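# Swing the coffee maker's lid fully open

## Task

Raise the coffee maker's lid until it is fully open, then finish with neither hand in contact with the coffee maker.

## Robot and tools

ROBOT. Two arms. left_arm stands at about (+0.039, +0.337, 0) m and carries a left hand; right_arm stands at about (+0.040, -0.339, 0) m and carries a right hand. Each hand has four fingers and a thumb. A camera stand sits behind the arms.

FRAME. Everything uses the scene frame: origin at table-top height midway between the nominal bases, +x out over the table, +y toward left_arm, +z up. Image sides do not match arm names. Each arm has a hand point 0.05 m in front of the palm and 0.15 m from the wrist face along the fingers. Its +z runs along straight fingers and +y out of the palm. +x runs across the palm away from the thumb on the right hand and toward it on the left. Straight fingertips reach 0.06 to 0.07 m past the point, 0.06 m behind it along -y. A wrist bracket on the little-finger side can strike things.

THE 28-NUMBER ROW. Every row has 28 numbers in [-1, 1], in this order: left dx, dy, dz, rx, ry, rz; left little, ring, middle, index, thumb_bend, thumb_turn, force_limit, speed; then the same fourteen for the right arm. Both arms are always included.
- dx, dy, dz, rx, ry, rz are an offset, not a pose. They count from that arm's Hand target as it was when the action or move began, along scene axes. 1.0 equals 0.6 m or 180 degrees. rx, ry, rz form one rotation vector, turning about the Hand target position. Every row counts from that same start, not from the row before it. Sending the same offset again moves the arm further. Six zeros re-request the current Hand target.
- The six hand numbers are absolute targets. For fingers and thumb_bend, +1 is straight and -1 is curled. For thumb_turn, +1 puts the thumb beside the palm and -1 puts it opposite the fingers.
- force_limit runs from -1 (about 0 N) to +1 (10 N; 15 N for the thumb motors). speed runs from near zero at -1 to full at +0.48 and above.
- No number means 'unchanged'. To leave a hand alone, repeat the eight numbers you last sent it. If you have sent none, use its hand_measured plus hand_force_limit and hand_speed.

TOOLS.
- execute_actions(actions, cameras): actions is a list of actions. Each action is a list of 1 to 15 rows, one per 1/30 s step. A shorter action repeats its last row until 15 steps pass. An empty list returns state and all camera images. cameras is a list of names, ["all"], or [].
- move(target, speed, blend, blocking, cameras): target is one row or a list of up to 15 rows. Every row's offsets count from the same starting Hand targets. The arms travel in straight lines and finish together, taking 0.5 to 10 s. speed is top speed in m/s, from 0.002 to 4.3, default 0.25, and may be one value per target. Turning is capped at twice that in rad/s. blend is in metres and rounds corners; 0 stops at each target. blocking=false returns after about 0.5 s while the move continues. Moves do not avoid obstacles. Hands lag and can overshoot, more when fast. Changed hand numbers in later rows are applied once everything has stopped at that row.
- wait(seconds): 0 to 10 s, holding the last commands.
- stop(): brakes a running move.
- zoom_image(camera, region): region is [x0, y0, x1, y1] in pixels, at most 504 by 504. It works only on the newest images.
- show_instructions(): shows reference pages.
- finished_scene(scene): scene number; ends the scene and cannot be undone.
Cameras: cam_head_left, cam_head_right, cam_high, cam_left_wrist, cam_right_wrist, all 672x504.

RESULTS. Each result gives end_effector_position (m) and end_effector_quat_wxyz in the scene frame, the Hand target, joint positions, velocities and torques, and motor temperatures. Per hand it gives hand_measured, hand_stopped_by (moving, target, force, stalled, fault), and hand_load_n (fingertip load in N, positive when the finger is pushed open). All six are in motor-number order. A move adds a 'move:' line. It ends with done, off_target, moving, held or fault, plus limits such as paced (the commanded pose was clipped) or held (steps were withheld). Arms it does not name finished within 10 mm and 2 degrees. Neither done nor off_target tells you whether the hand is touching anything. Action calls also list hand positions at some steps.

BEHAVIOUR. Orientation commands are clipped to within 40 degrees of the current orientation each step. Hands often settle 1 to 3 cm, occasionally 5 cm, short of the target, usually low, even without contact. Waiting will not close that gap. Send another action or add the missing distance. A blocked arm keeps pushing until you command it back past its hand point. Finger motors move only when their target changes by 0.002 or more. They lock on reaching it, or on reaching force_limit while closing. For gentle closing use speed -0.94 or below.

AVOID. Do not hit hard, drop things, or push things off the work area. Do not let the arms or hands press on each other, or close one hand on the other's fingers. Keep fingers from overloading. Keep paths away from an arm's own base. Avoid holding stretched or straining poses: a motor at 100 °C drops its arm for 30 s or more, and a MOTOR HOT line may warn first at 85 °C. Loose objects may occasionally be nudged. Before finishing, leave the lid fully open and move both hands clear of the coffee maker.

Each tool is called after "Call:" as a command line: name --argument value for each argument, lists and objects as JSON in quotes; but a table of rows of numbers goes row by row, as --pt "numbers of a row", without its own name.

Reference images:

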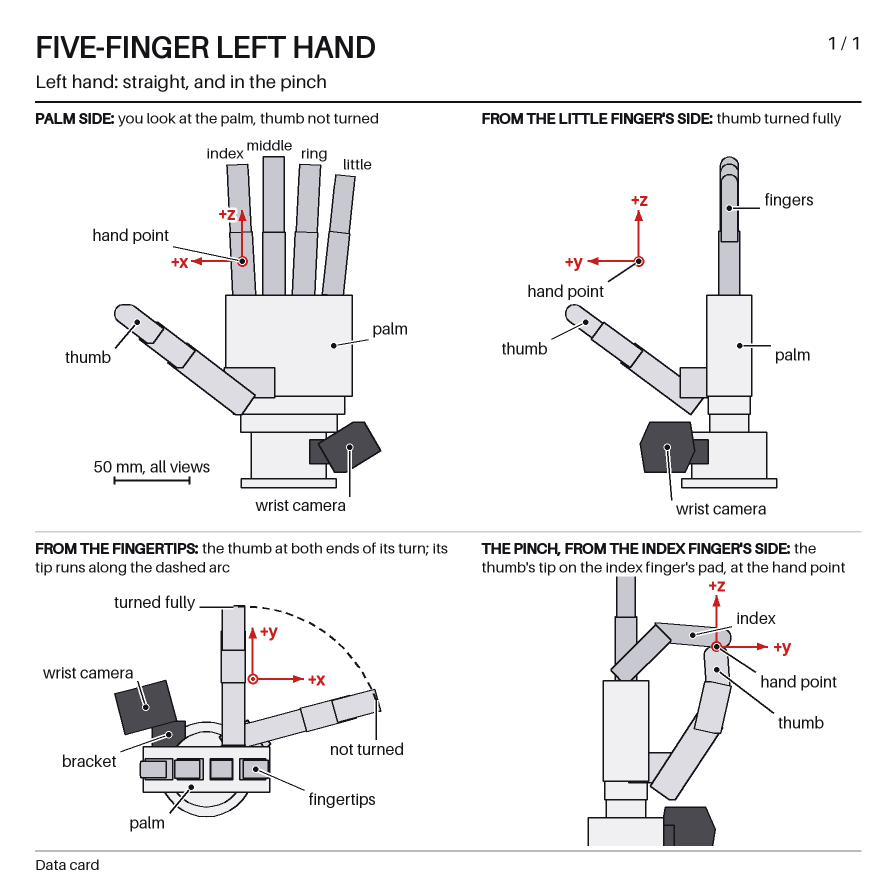

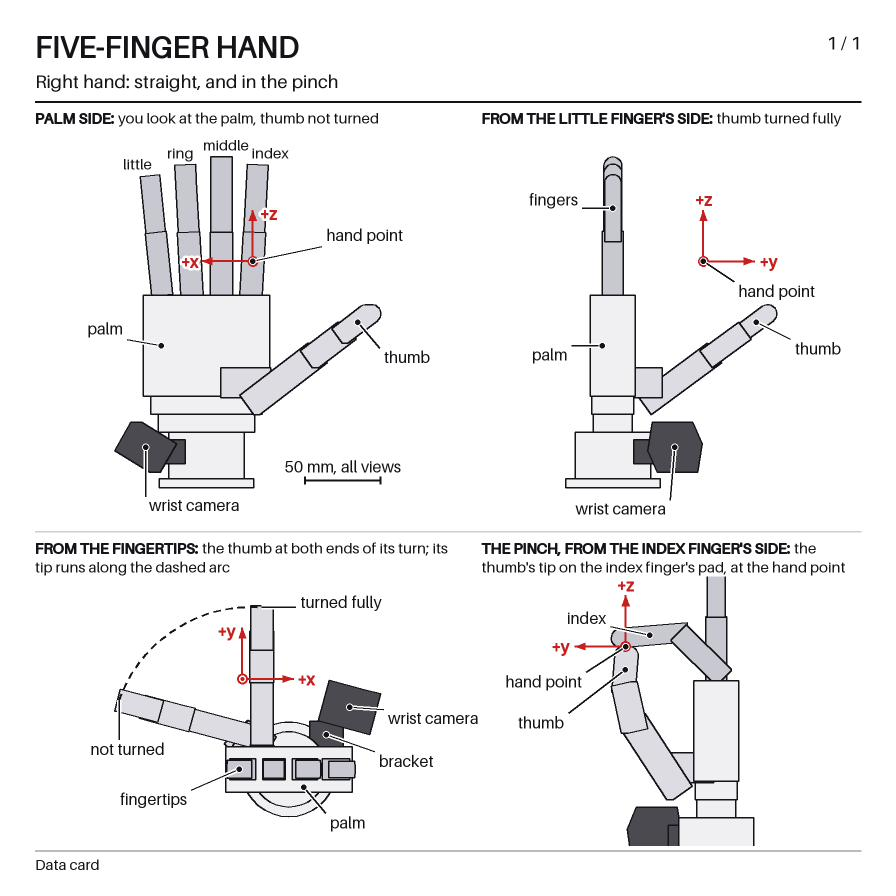

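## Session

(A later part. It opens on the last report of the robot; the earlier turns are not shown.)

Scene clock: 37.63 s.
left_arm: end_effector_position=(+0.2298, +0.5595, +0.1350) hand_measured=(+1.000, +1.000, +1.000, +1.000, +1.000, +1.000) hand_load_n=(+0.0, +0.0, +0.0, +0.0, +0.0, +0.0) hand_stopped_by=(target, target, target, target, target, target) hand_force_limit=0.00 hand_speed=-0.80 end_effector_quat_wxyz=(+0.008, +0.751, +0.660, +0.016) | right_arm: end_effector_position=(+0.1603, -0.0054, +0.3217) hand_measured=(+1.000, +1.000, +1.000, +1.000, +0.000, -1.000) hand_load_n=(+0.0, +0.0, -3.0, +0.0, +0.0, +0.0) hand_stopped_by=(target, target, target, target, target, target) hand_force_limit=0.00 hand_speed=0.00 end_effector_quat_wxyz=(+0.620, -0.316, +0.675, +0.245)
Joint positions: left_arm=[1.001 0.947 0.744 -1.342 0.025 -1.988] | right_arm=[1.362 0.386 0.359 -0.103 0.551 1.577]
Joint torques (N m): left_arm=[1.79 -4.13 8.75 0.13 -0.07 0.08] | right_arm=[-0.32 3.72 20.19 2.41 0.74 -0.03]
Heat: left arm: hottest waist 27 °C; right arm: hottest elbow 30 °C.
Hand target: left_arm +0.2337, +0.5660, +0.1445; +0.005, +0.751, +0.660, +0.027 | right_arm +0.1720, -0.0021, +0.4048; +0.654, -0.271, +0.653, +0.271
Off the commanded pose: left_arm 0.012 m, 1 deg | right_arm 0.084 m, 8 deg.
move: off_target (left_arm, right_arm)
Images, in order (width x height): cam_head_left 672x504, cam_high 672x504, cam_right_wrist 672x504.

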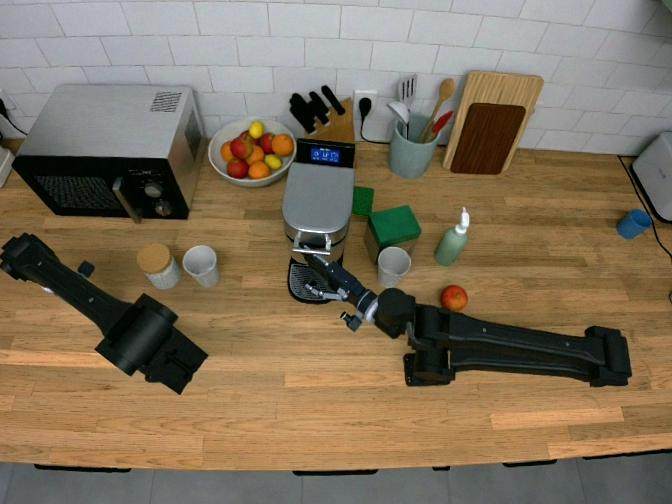

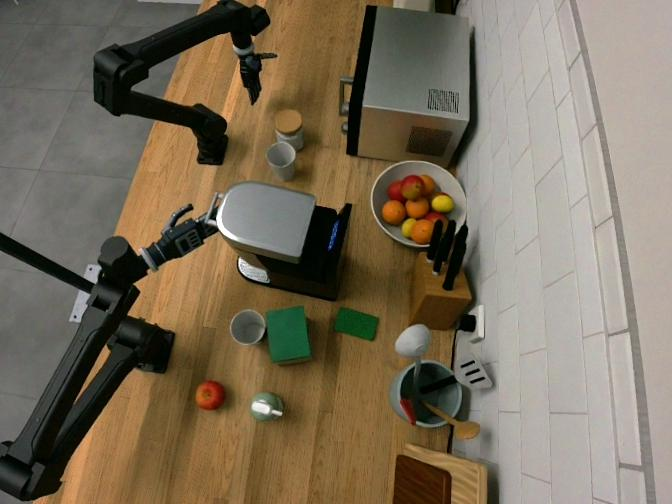

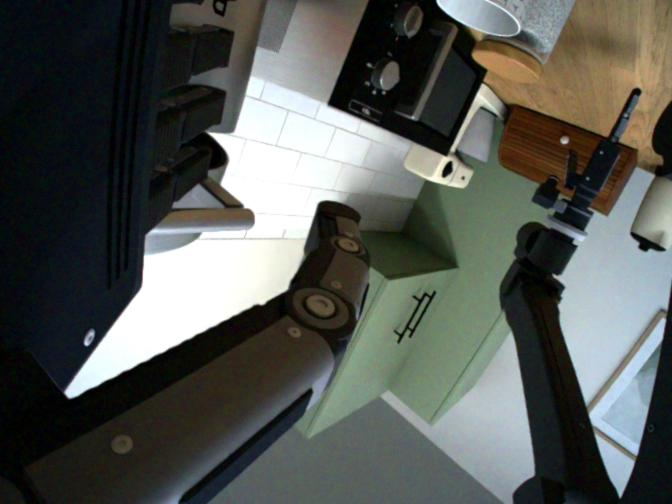

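Call:
move --pt "0 0 0 0 0 0 1 1 1 1 1 1 0 -0.8 0 0 0 0 0 0 1 1 1 1 1 -1 0 0" --pt "0 0 0 0 0 0 1 1 1 1 1 1 0 -0.8 0 0 0 0 0 0 -0.9 -0.9 -0.9 1 1 -1 0 -0.3" --speed 0.06 --cameras '["cam_head_left","cam_high","cam_right_wrist"]'

Call:
zoom_image --camera "cam_head_left" --region '[260, 200, 400, 340]'

Call:
zoom_image --camera "cam_high" --region '[120, 140, 280, 300]'

Scene clock: 41.23 s.
left_arm: end_effector_position=(+0.2298, +0.5595, +0.1350) hand_measured=(+1.000, +1.000, +1.000, +1.000, +1.000, +1.000) hand_load_n=(+0.0, +0.0, +0.0, +0.0, +0.0, +0.0) hand_stopped_by=(target, target, target, target, target, target) hand_force_limit=0.00 hand_speed=-0.80 end_effector_quat_wxyz=(+0.008, +0.751, +0.660, +0.016) | right_arm: end_effector_position=(+0.1650, -0.0038, +0.3498) hand_measured=(-0.900, -0.900, -0.900, +1.000, +1.000, -1.000) hand_load_n=(+0.0, +0.0, +0.0, +0.0, +0.0, +0.0) hand_stopped_by=(target, target, target, target, target, target) hand_force_limit=0.00 hand_speed=-0.30 end_effector_quat_wxyz=(+0.632, -0.299, +0.669, +0.252)
Joint positions: left_arm=[1.001 0.947 0.744 -1.342 0.025 -1.988] | right_arm=[1.356 0.402 0.406 -0.092 0.56 1.577]
Joint torques (N m): left_arm=[1.79 -4.13 8.75 0.13 -0.07 0.08] | right_arm=[0.44 4.48 17.06 2.74 0.1 -0.02]
Motor temperatures (°C): left_arm=[27 25 26 20 22 19] | right_arm=[28 27 32 23 22 20]
Heat: left arm: hottest waist 27 °C; right arm: hottest elbow 32 °C.
Hand target: left_arm +0.2337, +0.5660, +0.1445; +0.005, +0.751, +0.660, +0.027 | right_arm +0.1719, -0.0020, +0.4047; +0.654, -0.271, +0.653, +0.271
Off the commanded pose: left_arm 0.012 m, 1 deg | right_arm 0.055 m, 5 deg.
move: off_target (left_arm, right_arm); target 2's new numbers were sent with right_arm's hand 0.084 m and 8 deg from that target
Images, in order (width x height): cam_head_left 672x504, cam_high 672x504, cam_right_wrist 672x504.

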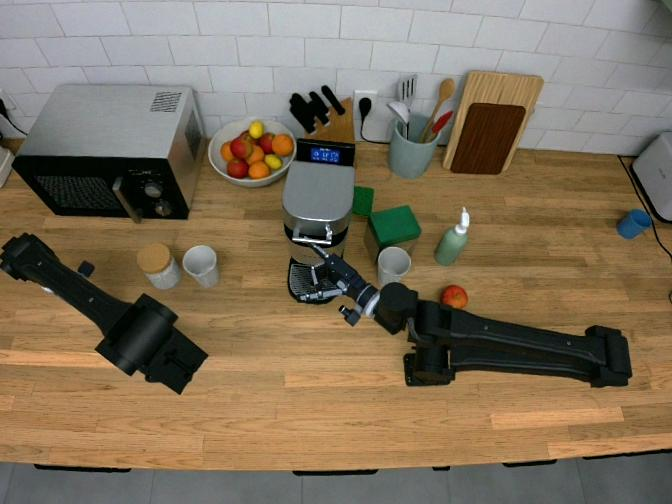

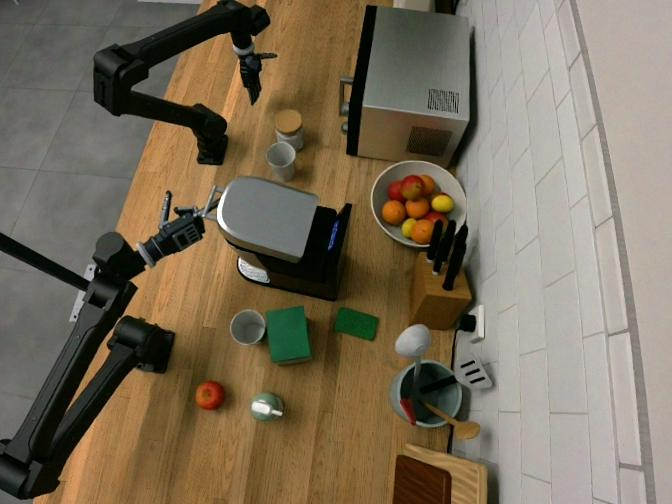

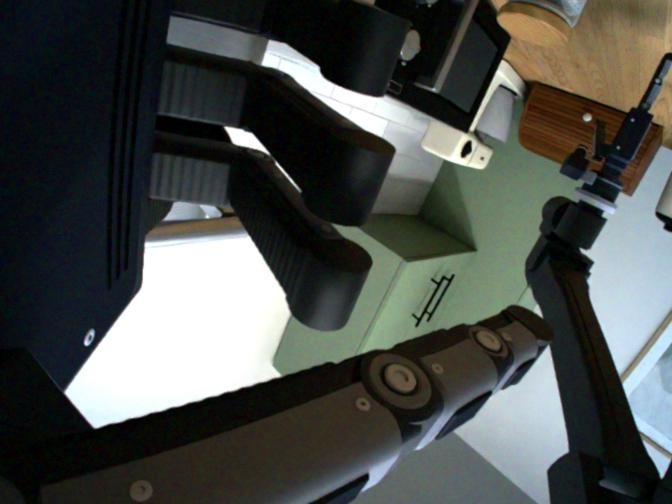

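Scaled by 3.600 from the camera's 672x504 image, which has a finer 960x720 frame.

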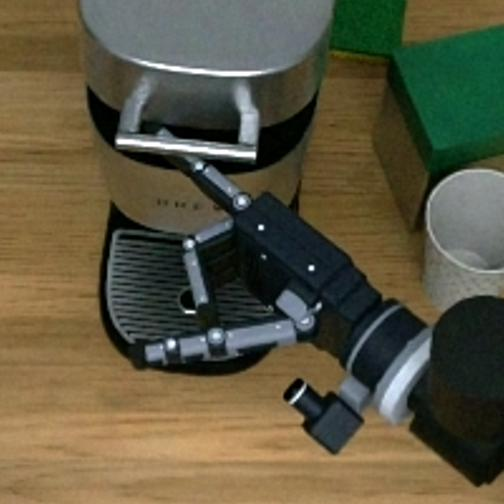

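Scaled by 3.150 from the camera's 672x504 image, which has a finer 960x720 frame.

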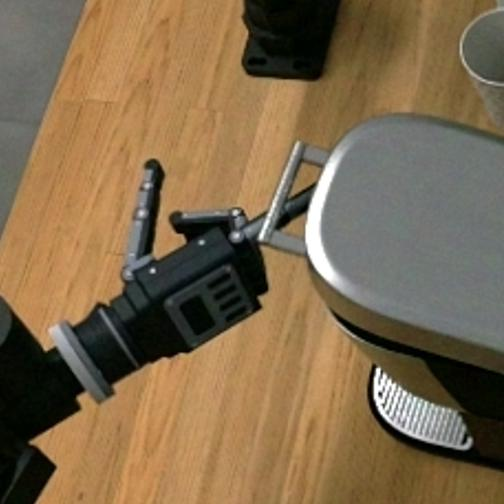

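Call:
move --pt "0 0 0 0 0 0 1 1 1 1 1 1 0 -0.8 0.035 0 0.06 0.02 -0.02 0 -0.9 -0.9 -0.9 1 1 -1 0 -0.3" --pt "0 0 0 0 0 0 1 1 1 1 1 1 0 -0.8 0.09 0 0.11 0.031 -0.031 0 -0.9 -0.9 -0.9 1 1 -1 0 -0.3" --speed 0.06 --blend 0.02 --cameras '["cam_head_left","cam_high","cam_right_wrist"]'

Call:
zoom_image --camera "cam_head_left" --region '[260, 180, 400, 320]'

Call:
zoom_image --camera "cam_high" --region '[120, 120, 280, 280]'

Scene clock: 43.63 s.
left_arm: end_effector_position=(+0.2298, +0.5595, +0.1350) hand_measured=(+1.000, +1.000, +1.000, +1.000, +1.000, +1.000) hand_load_n=(+0.0, +0.0, +0.0, +0.0, +0.0, +0.0) hand_stopped_by=(target, target, target, target, target, target) hand_force_limit=0.00 hand_speed=-0.80 end_effector_quat_wxyz=(+0.008, +0.751, +0.660, +0.016) | right_arm: end_effector_position=(+0.2207, -0.0003, +0.4136) hand_measured=(-0.900, -0.900, -0.900, +1.000, +1.000, -1.000) hand_load_n=(+0.0, +0.0, +0.0, +0.0, +0.0, +0.0) hand_stopped_by=(target, target, target, target, target, target) hand_force_limit=0.00 hand_speed=-0.30 end_effector_quat_wxyz=(+0.670, -0.275, +0.632, +0.275)
Joint positions: left_arm=[1.001 0.947 0.744 -1.342 0.025 -1.988] | right_arm=[1.048 0.518 0.502 0.066 0.253 1.537]
Joint torques (N m): left_arm=[1.79 -4.13 8.75 0.13 -0.07 0.08] | right_arm=[-0.09 2.96 17.37 2.7 0 0.04]
Heat: left arm: hottest waist 27 °C; right arm: hottest elbow 33 °C.
Hand target: left_arm +0.2337, +0.5660, +0.1445; +0.005, +0.751, +0.660, +0.027 | right_arm +0.2260, -0.0020, +0.4707; +0.697, -0.251, +0.606, +0.289
Off the commanded pose: left_arm 0.012 m, 1 deg | right_arm 0.057 m, 5 deg.
move: off_target (left_arm, right_arm)
Images, in order (width x height): cam_head_left 672x504, cam_high 672x504, cam_right_wrist 672x504.

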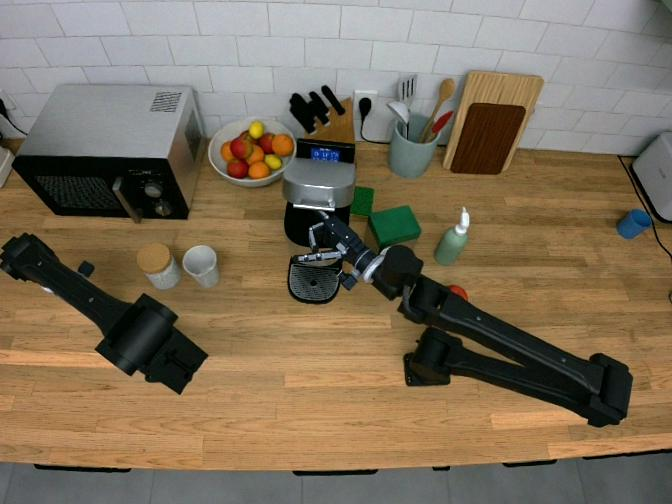

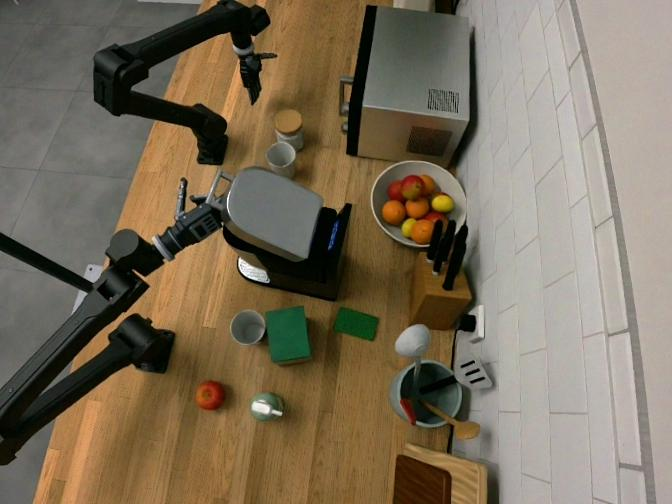

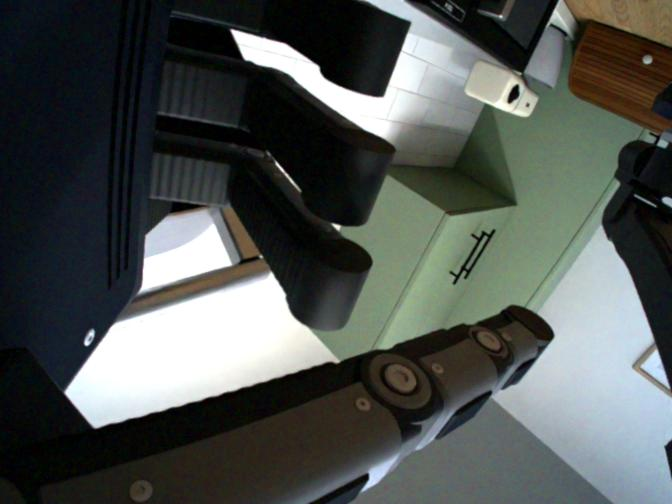

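Scaled by 3.600 from the camera's 672x504 image, which has a finer 960x720 frame.

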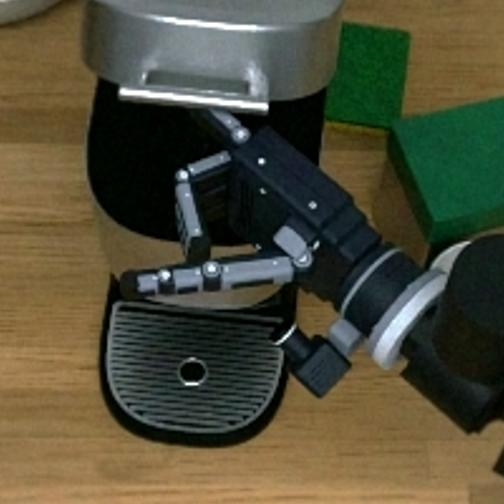

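Scaled by 3.150 from the camera's 672x504 image, which has a finer 960x720 frame.

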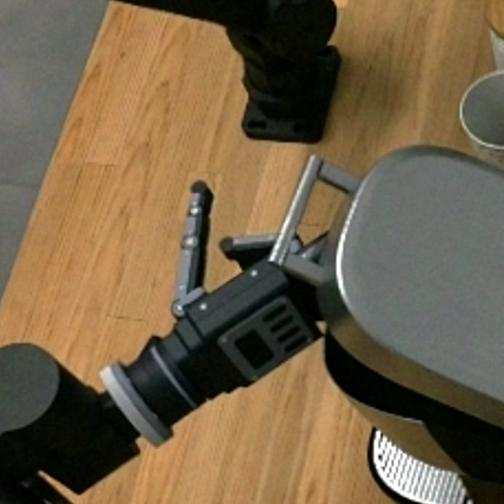

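Call:
move --target '[0,0,0,0,0,0,1,1,1,1,1,1,0,-0.8,0,0,-0.13,0,0,0,-0.9,-0.9,-0.9,1,1,-1,0,-0.3]' --speed 0.05 --cameras '["cam_head_left","cam_high","cam_right_wrist"]'

Call:
zoom_image --camera "cam_head_left" --region '[260, 180, 400, 320]'

Call:
zoom_image --camera "cam_high" --region '[120, 120, 280, 280]'

Scene clock: 46.93 s.
left_arm: end_effector_position=(+0.2298, +0.5595, +0.1350) hand_measured=(+1.000, +1.000, +1.000, +1.000, +1.000, +1.000) hand_load_n=(+0.0, +0.0, +0.0, +0.0, -0.5, +0.0) hand_stopped_by=(target, target, target, target, target, target) hand_force_limit=0.00 hand_speed=-0.80 end_effector_quat_wxyz=(+0.008, +0.751, +0.660, +0.016) | right_arm: end_effector_position=(+0.2219, -0.0005, +0.3957) hand_measured=(-0.900, -0.900, -0.900, +1.000, +1.000, -1.000) hand_load_n=(+0.0, +0.0, +0.0, +0.0, +0.0, +0.0) hand_stopped_by=(target, target, target, target, target, target) hand_force_limit=0.00 hand_speed=-0.30 end_effector_quat_wxyz=(+0.694, -0.255, +0.606, +0.292)
Joint positions: left_arm=[1.001 0.947 0.744 -1.342 0.025 -1.988] | right_arm=[1.044 0.558 0.4 0.297 0.251 1.537]
Joint torques (N m): left_arm=[1.79 -4.07 8.75 0.13 -0.07 0.08] | right_arm=[0.03 2.96 9.83 2.81 -0.01 0.06]
Heat: left arm: hottest elbow 27 °C; right arm: hottest elbow 34 °C.
Hand target: left_arm +0.2337, +0.5660, +0.1445; +0.005, +0.751, +0.660, +0.027 | right_arm +0.2260, -0.0021, +0.3928; +0.697, -0.251, +0.606, +0.289
Off the commanded pose: left_arm 0.012 m, 1 deg | right_arm 0.005 m, 1 deg.
move: off_target (left_arm)
Images, in order (width x height): cam_head_left 672x504, cam_high 672x504, cam_right_wrist 672x504.

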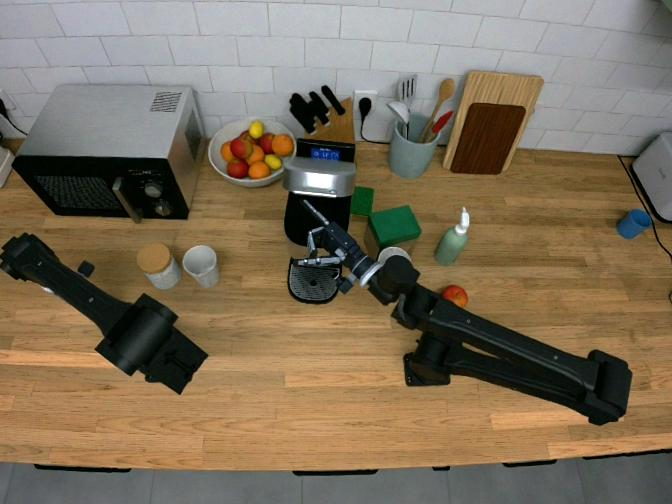

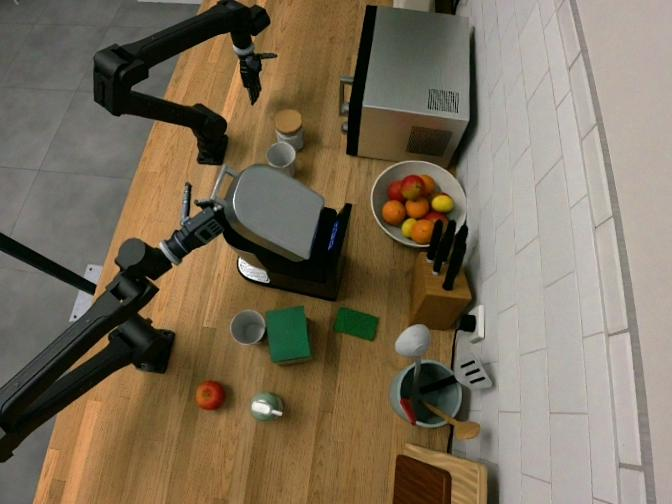

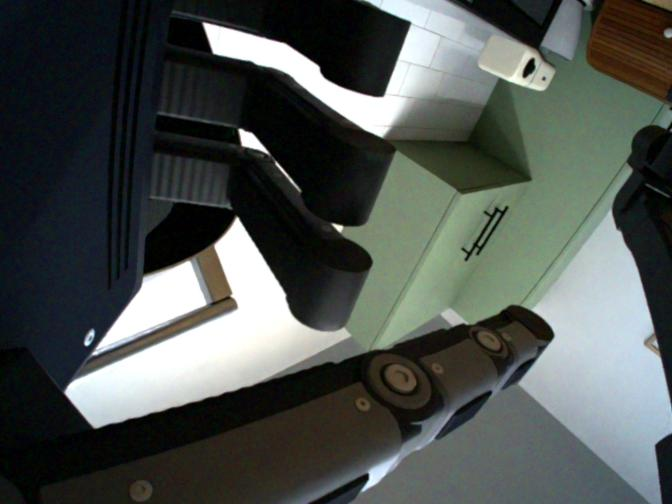

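Scaled by 3.600 from the camera's 672x504 image, which has a finer 960x720 frame.

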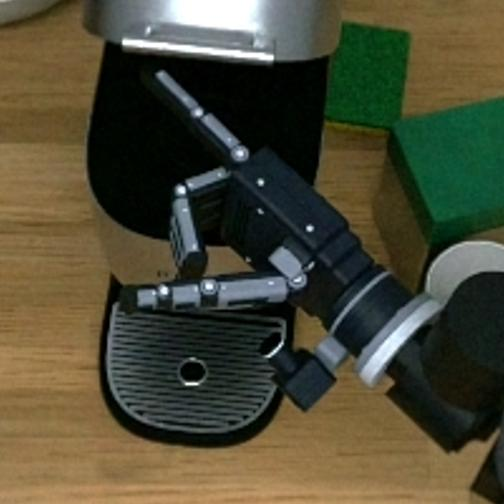

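Scaled by 3.150 from the camera's 672x504 image, which has a finer 960x720 frame.

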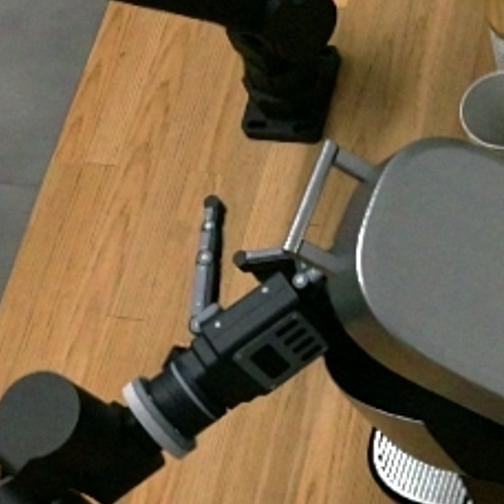

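Call:
wait --seconds 1 --cameras '["cam_head_left","cam_high"]'

Call:
zoom_image --camera "cam_head_left" --region '[260, 150, 400, 290]'

Call:
zoom_image --camera "cam_high" --region '[180, 120, 380, 320]'

Scene clock: 48.10 s.
left_arm: end_effector_position=(+0.2298, +0.5595, +0.1350) hand_measured=(+1.000, +1.000, +1.000, +1.000, +1.000, +1.000) hand_load_n=(+0.0, +0.0, +0.0, +0.0, +0.0, +0.0) hand_stopped_by=(target, target, target, target, target, target) hand_force_limit=0.00 hand_speed=-0.80 end_effector_quat_wxyz=(+0.008, +0.751, +0.660, +0.016) | right_arm: end_effector_position=(+0.2219, -0.0005, +0.3957) hand_measured=(-0.900, -0.900, -0.900, +1.000, +1.000, -1.000) hand_load_n=(+0.0, +0.0, +0.0, +0.0, +0.0, -0.5) hand_stopped_by=(target, target, target, target, target, target) hand_force_limit=0.00 hand_speed=-0.30 end_effector_quat_wxyz=(+0.694, -0.255, +0.606, +0.292)
Joint positions: left_arm=[1.001 0.947 0.744 -1.342 0.025 -1.988] | right_arm=[1.044 0.558 0.4 0.297 0.251 1.537]
Joint torques (N m): left_arm=[1.73 -4.13 8.76 0.13 -0.07 0.08] | right_arm=[0.44 2.96 9.94 2.54 0 0.06]
Heat: left arm: hottest elbow 27 °C; right arm: hottest elbow 34 °C.
Hand target: left_arm +0.2337, +0.5660, +0.1445; +0.005, +0.751, +0.660, +0.027 | right_arm +0.2260, -0.0021, +0.3927; +0.697, -0.251, +0.606, +0.289
Off the commanded pose: left_arm 0.012 m, 1 deg | right_arm 0.005 m, 1 deg.
wait: 1.00 s; at rest from the start
Images, in order (width x height): cam_head_left 672x504, cam_high 672x504.

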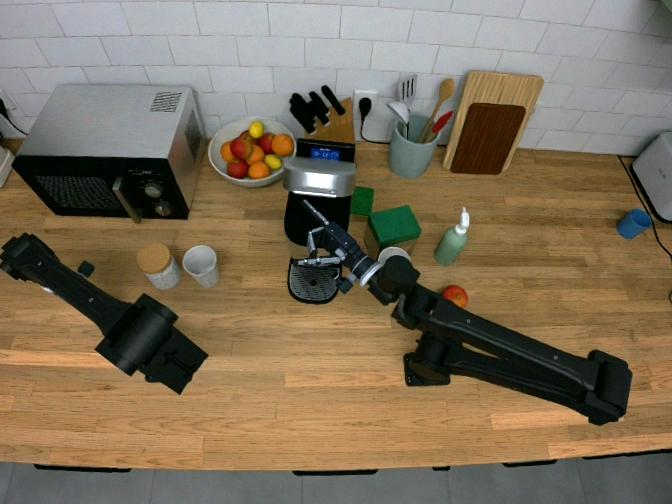

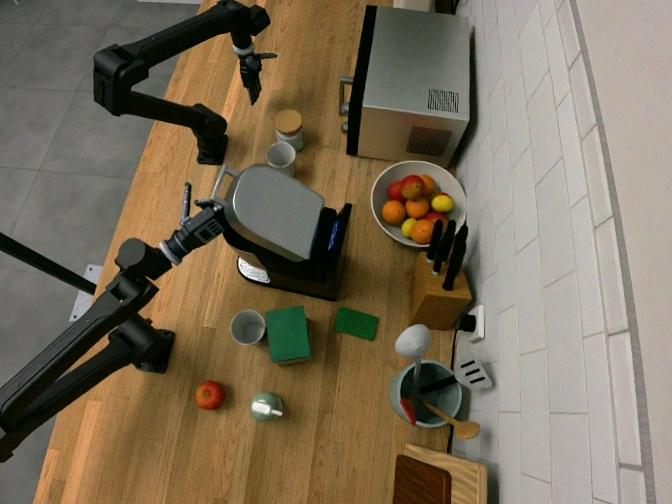

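Scaled by 3.600 from the camera's 672x504 image, which has a finer 960x720 frame.

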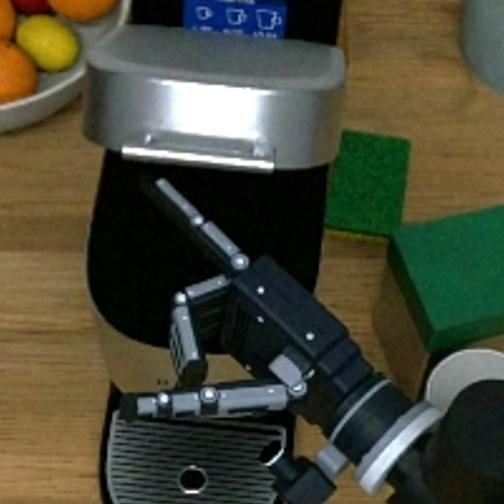

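Scaled by 2.520 from the camera's 672x504 image, which has a finer 960x720 frame.

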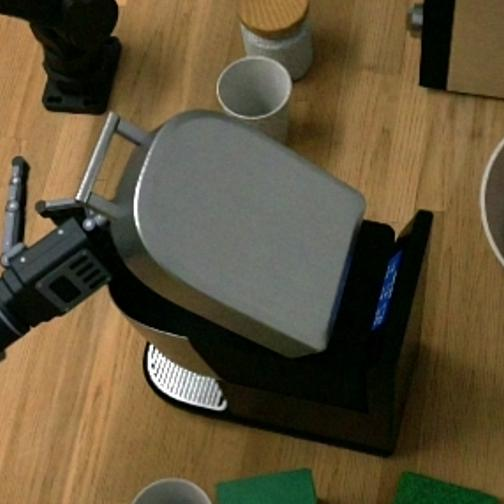

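Call:
move --pt "0 0 0 0 0 0 1 1 1 1 1 1 0 -0.8 -0.2267 0 -0.105 0 0 0 -0.9 -0.9 -0.9 1 1 -1 0 -0.3" --pt "0 0 0 0 0 0 1 1 1 1 1 1 0 -0.8 -0.2267 0 -0.105 0 0 0 1 1 1 1 1 1 0 0.2" --pt "0 0 0 0 0 0 1 1 1 1 1 1 0 -0.8 -0.0933 0.0033 -0.255 -0.3597 -0.3488 -0.3164 1 1 1 1 1 1 0 0.2" --speed '[0.15,0.15,0.2]' --cameras '["all"]'

Call:
zoom_image --camera "cam_head_left" --region '[260, 150, 400, 290]'

Call:
zoom_image --camera "cam_high" --region '[140, 120, 340, 320]'

Scene clock: 59.07 s.
left_arm: end_effector_position=(+0.2298, +0.5595, +0.1350) hand_measured=(+1.000, +1.000, +1.000, +1.000, +1.000, +1.000) hand_load_n=(+0.0, +0.0, +0.0, +0.0, +0.0, +0.0) hand_stopped_by=(target, target, target, target, target, target) hand_force_limit=0.00 hand_speed=-0.80 end_effector_quat_wxyz=(+0.008, +0.751, +0.660, +0.016) | right_arm: end_effector_position=(+0.1656, -0.0016, +0.2356) hand_measured=(+1.000, +1.000, +1.000, +1.000, +1.000, +1.000) hand_load_n=(+0.0, +0.0, +0.0, +0.0, +0.0, +0.0) hand_stopped_by=(target, target, target, target, target, target) hand_force_limit=0.00 hand_speed=0.20 end_effector_quat_wxyz=(+0.678, -0.541, +0.260, -0.425)
Joint positions: left_arm=[1.001 0.947 0.744 -1.342 0.025 -1.988] | right_arm=[1.729 1.129 0.206 1.568 1.086 -0.7]
Joint torques (N m): left_arm=[1.79 -4.13 8.76 0.12 -0.07 0.08] | right_arm=[0.21 0.56 7.3 1.48 -0.43 -0.05]
Heat: left arm: hottest elbow 28 °C; right arm: hottest elbow 33 °C.
Hand target: left_arm +0.2337, +0.5660, +0.1445; +0.005, +0.751, +0.660, +0.027 | right_arm +0.1701, -0.0001, +0.2399; +0.704, -0.366, +0.281, -0.540
Off the commanded pose: left_arm 0.012 m, 1 deg | right_arm 0.006 m, 24 deg.
joint sent to its limit (right arm) — joint 4 (wrist pitch), upper limit. The joint targets are off in orientation, not in position.
move: off_target (left_arm, right_arm)

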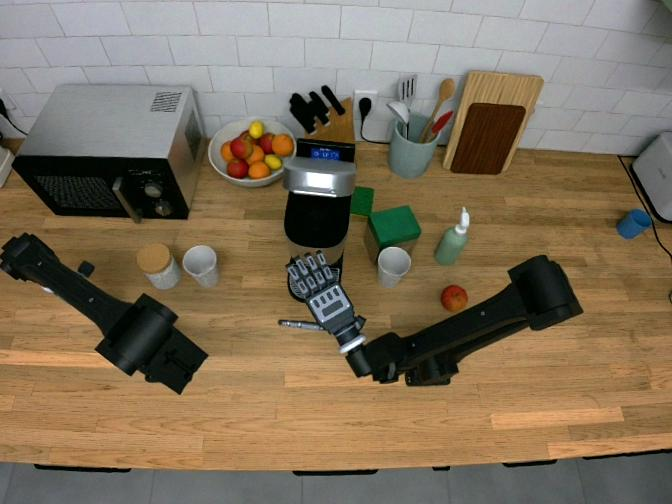

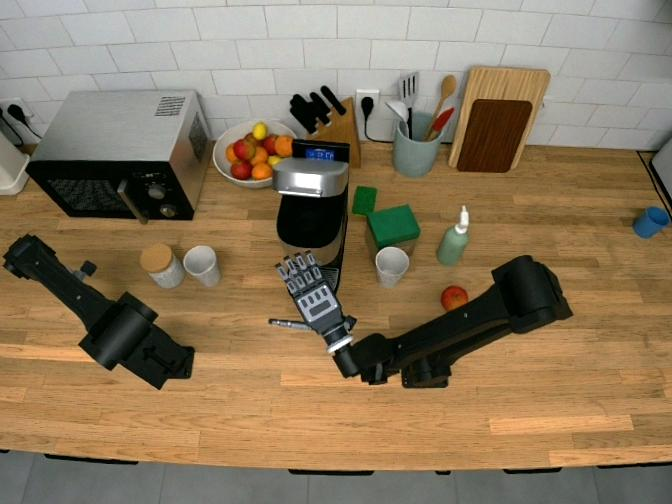

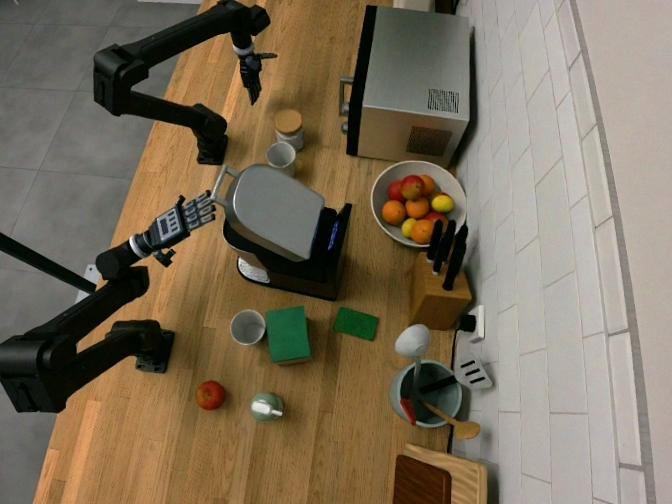

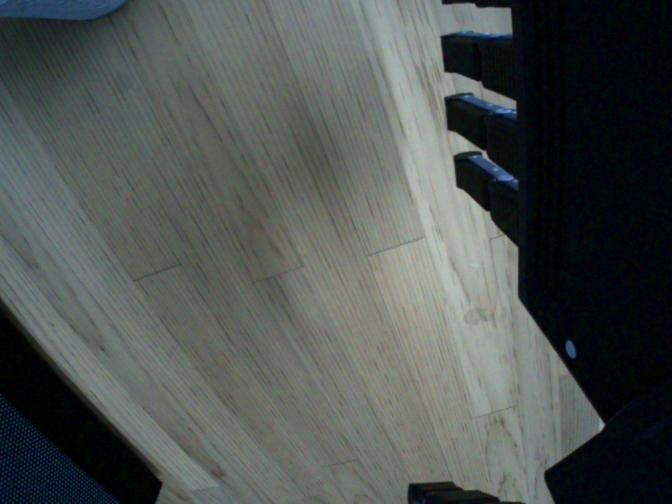

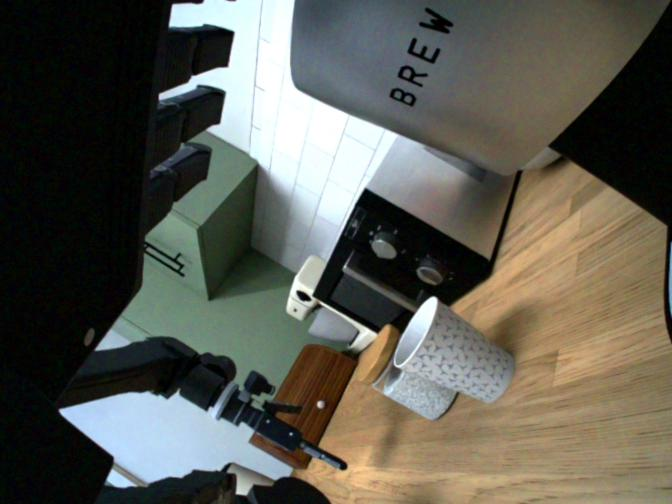

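Scaled by 3.600 from the camera's 672x504 image, which has a finer 960x720 frame.

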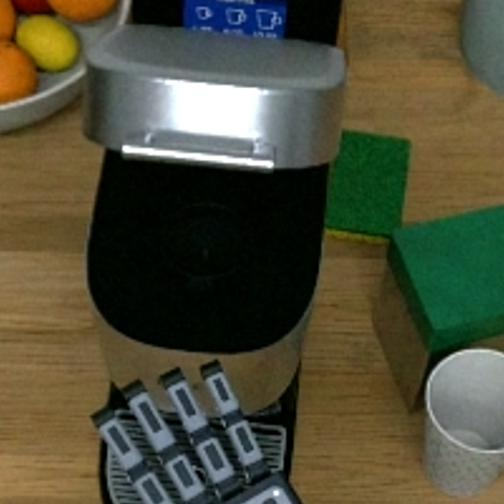

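Scaled by 2.520 from the camera's 672x504 image, which has a finer 960x720 frame.

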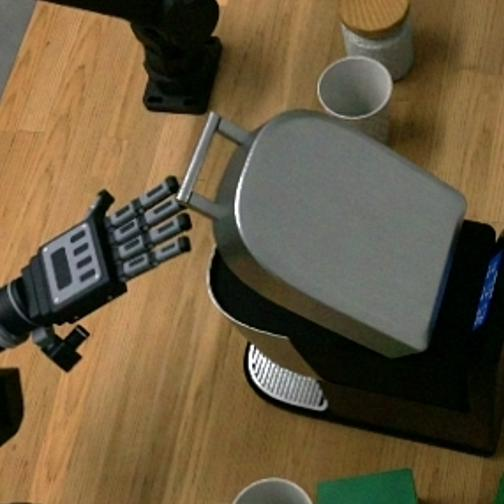

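Call:
move --pt "0 0 0 0 0 0 1 1 1 1 1 1 0 -0.8 0 0 0.0835 -0.0383 0.1048 0.0551 1 1 1 1 1 1 0 0.2" --pt "0 0 0 0 0 0 1 1 1 1 1 1 0 -0.8 0.125 -0.0167 0.0835 -0.0383 0.1048 0.0551 1 1 1 1 1 1 0 0.2" --speed '[0.15,0.1]' --cameras '["all"]'

Call:
zoom_image --camera "cam_head_left" --region '[260, 150, 400, 290]'

Call:
zoom_image --camera "cam_high" --region '[140, 120, 340, 320]'

Scene clock: 62.93 s.
left_arm: end_effector_position=(+0.2298, +0.5595, +0.1350) hand_measured=(+1.000, +1.000, +1.000, +1.000, +1.000, +1.000) hand_load_n=(+0.0, +0.0, +0.0, +0.0, +0.0, +0.0) hand_stopped_by=(target, target, target, target, target, target) hand_force_limit=0.00 hand_speed=-0.80 end_effector_quat_wxyz=(+0.008, +0.751, +0.660, +0.016) | right_arm: end_effector_position=(+0.2393, -0.0139, +0.2693) hand_measured=(+1.000, +1.000, +1.000, +1.000, +1.000, +1.000) hand_load_n=(+0.0, +0.0, +0.0, +0.0, +0.0, +0.0) hand_stopped_by=(target, target, target, target, target, target) hand_force_limit=0.00 hand_speed=0.20 end_effector_quat_wxyz=(+0.659, -0.531, +0.314, -0.430)
Joint positions: left_arm=[1.001 0.947 0.744 -1.342 0.025 -1.988] | right_arm=[1.427 0.851 0.278 0.986 0.933 -0.382]
Joint torques (N m): left_arm=[1.79 -4.07 8.75 0.12 -0.07 0.08] | right_arm=[0.21 0.26 11.49 0.94 -0.2 0.11]
Heat: left arm: hottest elbow 28 °C; right arm: hottest elbow 33 °C.
Hand target: left_arm +0.2337, +0.5660, +0.1445; +0.005, +0.751, +0.660, +0.027 | right_arm +0.2450, -0.0100, +0.2898; +0.669, -0.514, +0.327, -0.426
Off the commanded pose: left_arm 0.012 m, 1 deg | right_arm 0.022 m, 3 deg.
move: off_target (left_arm, right_arm)

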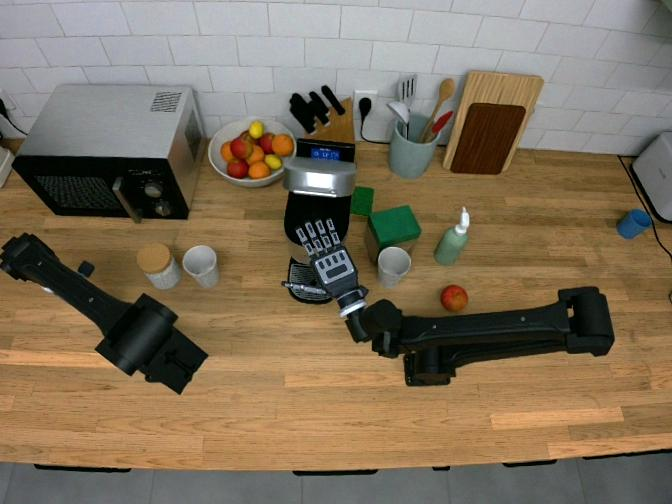

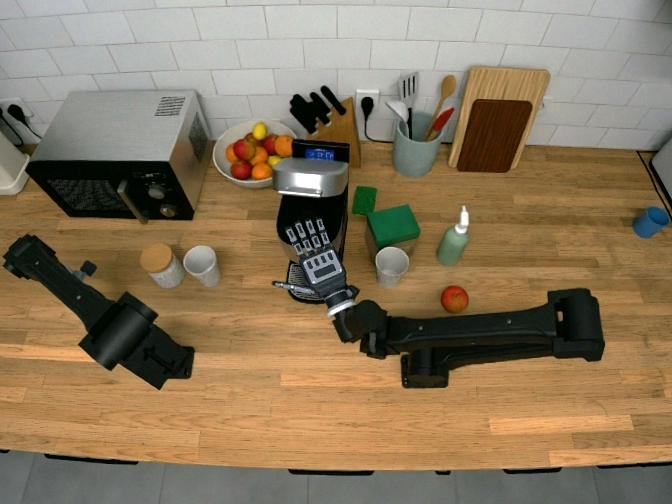

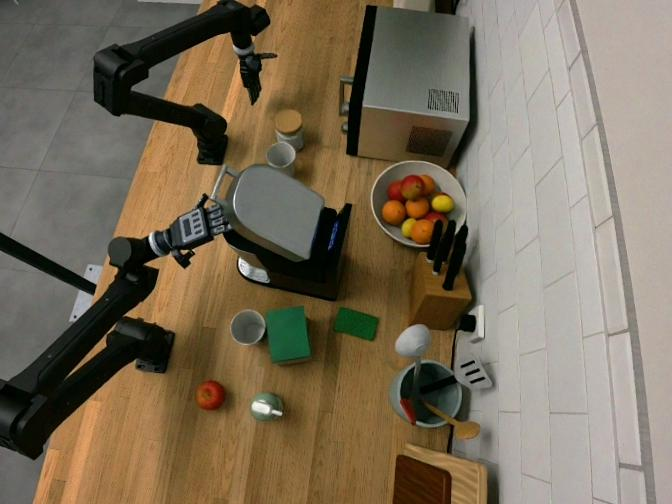

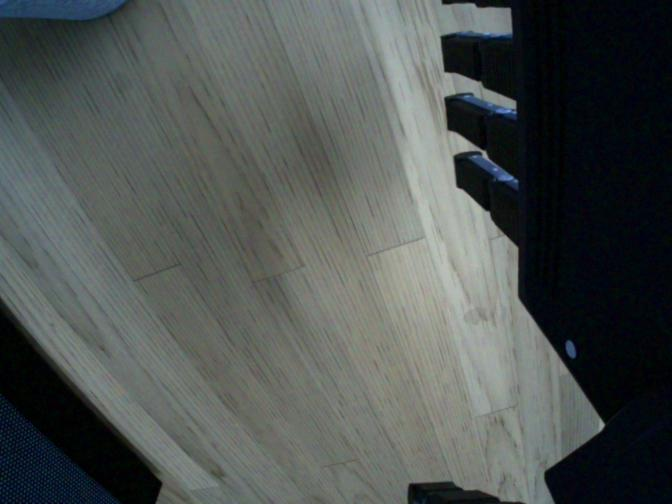

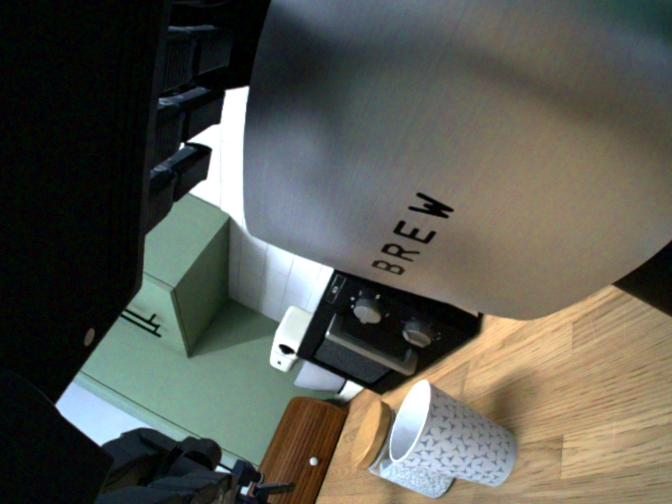

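Scaled by 3.600 from the camera's 672x504 image, which has a finer 960x720 frame.

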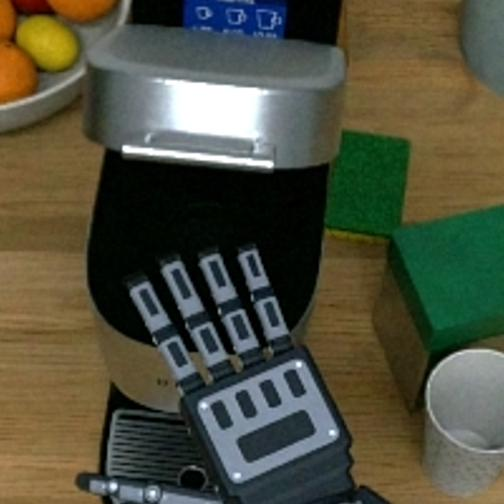

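Scaled by 2.520 from the camera's 672x504 image, which has a finer 960x720 frame.

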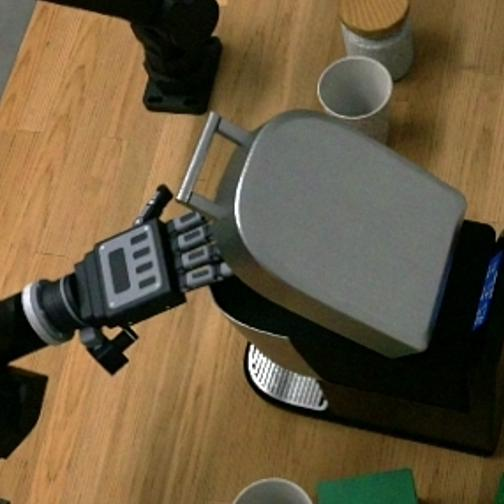

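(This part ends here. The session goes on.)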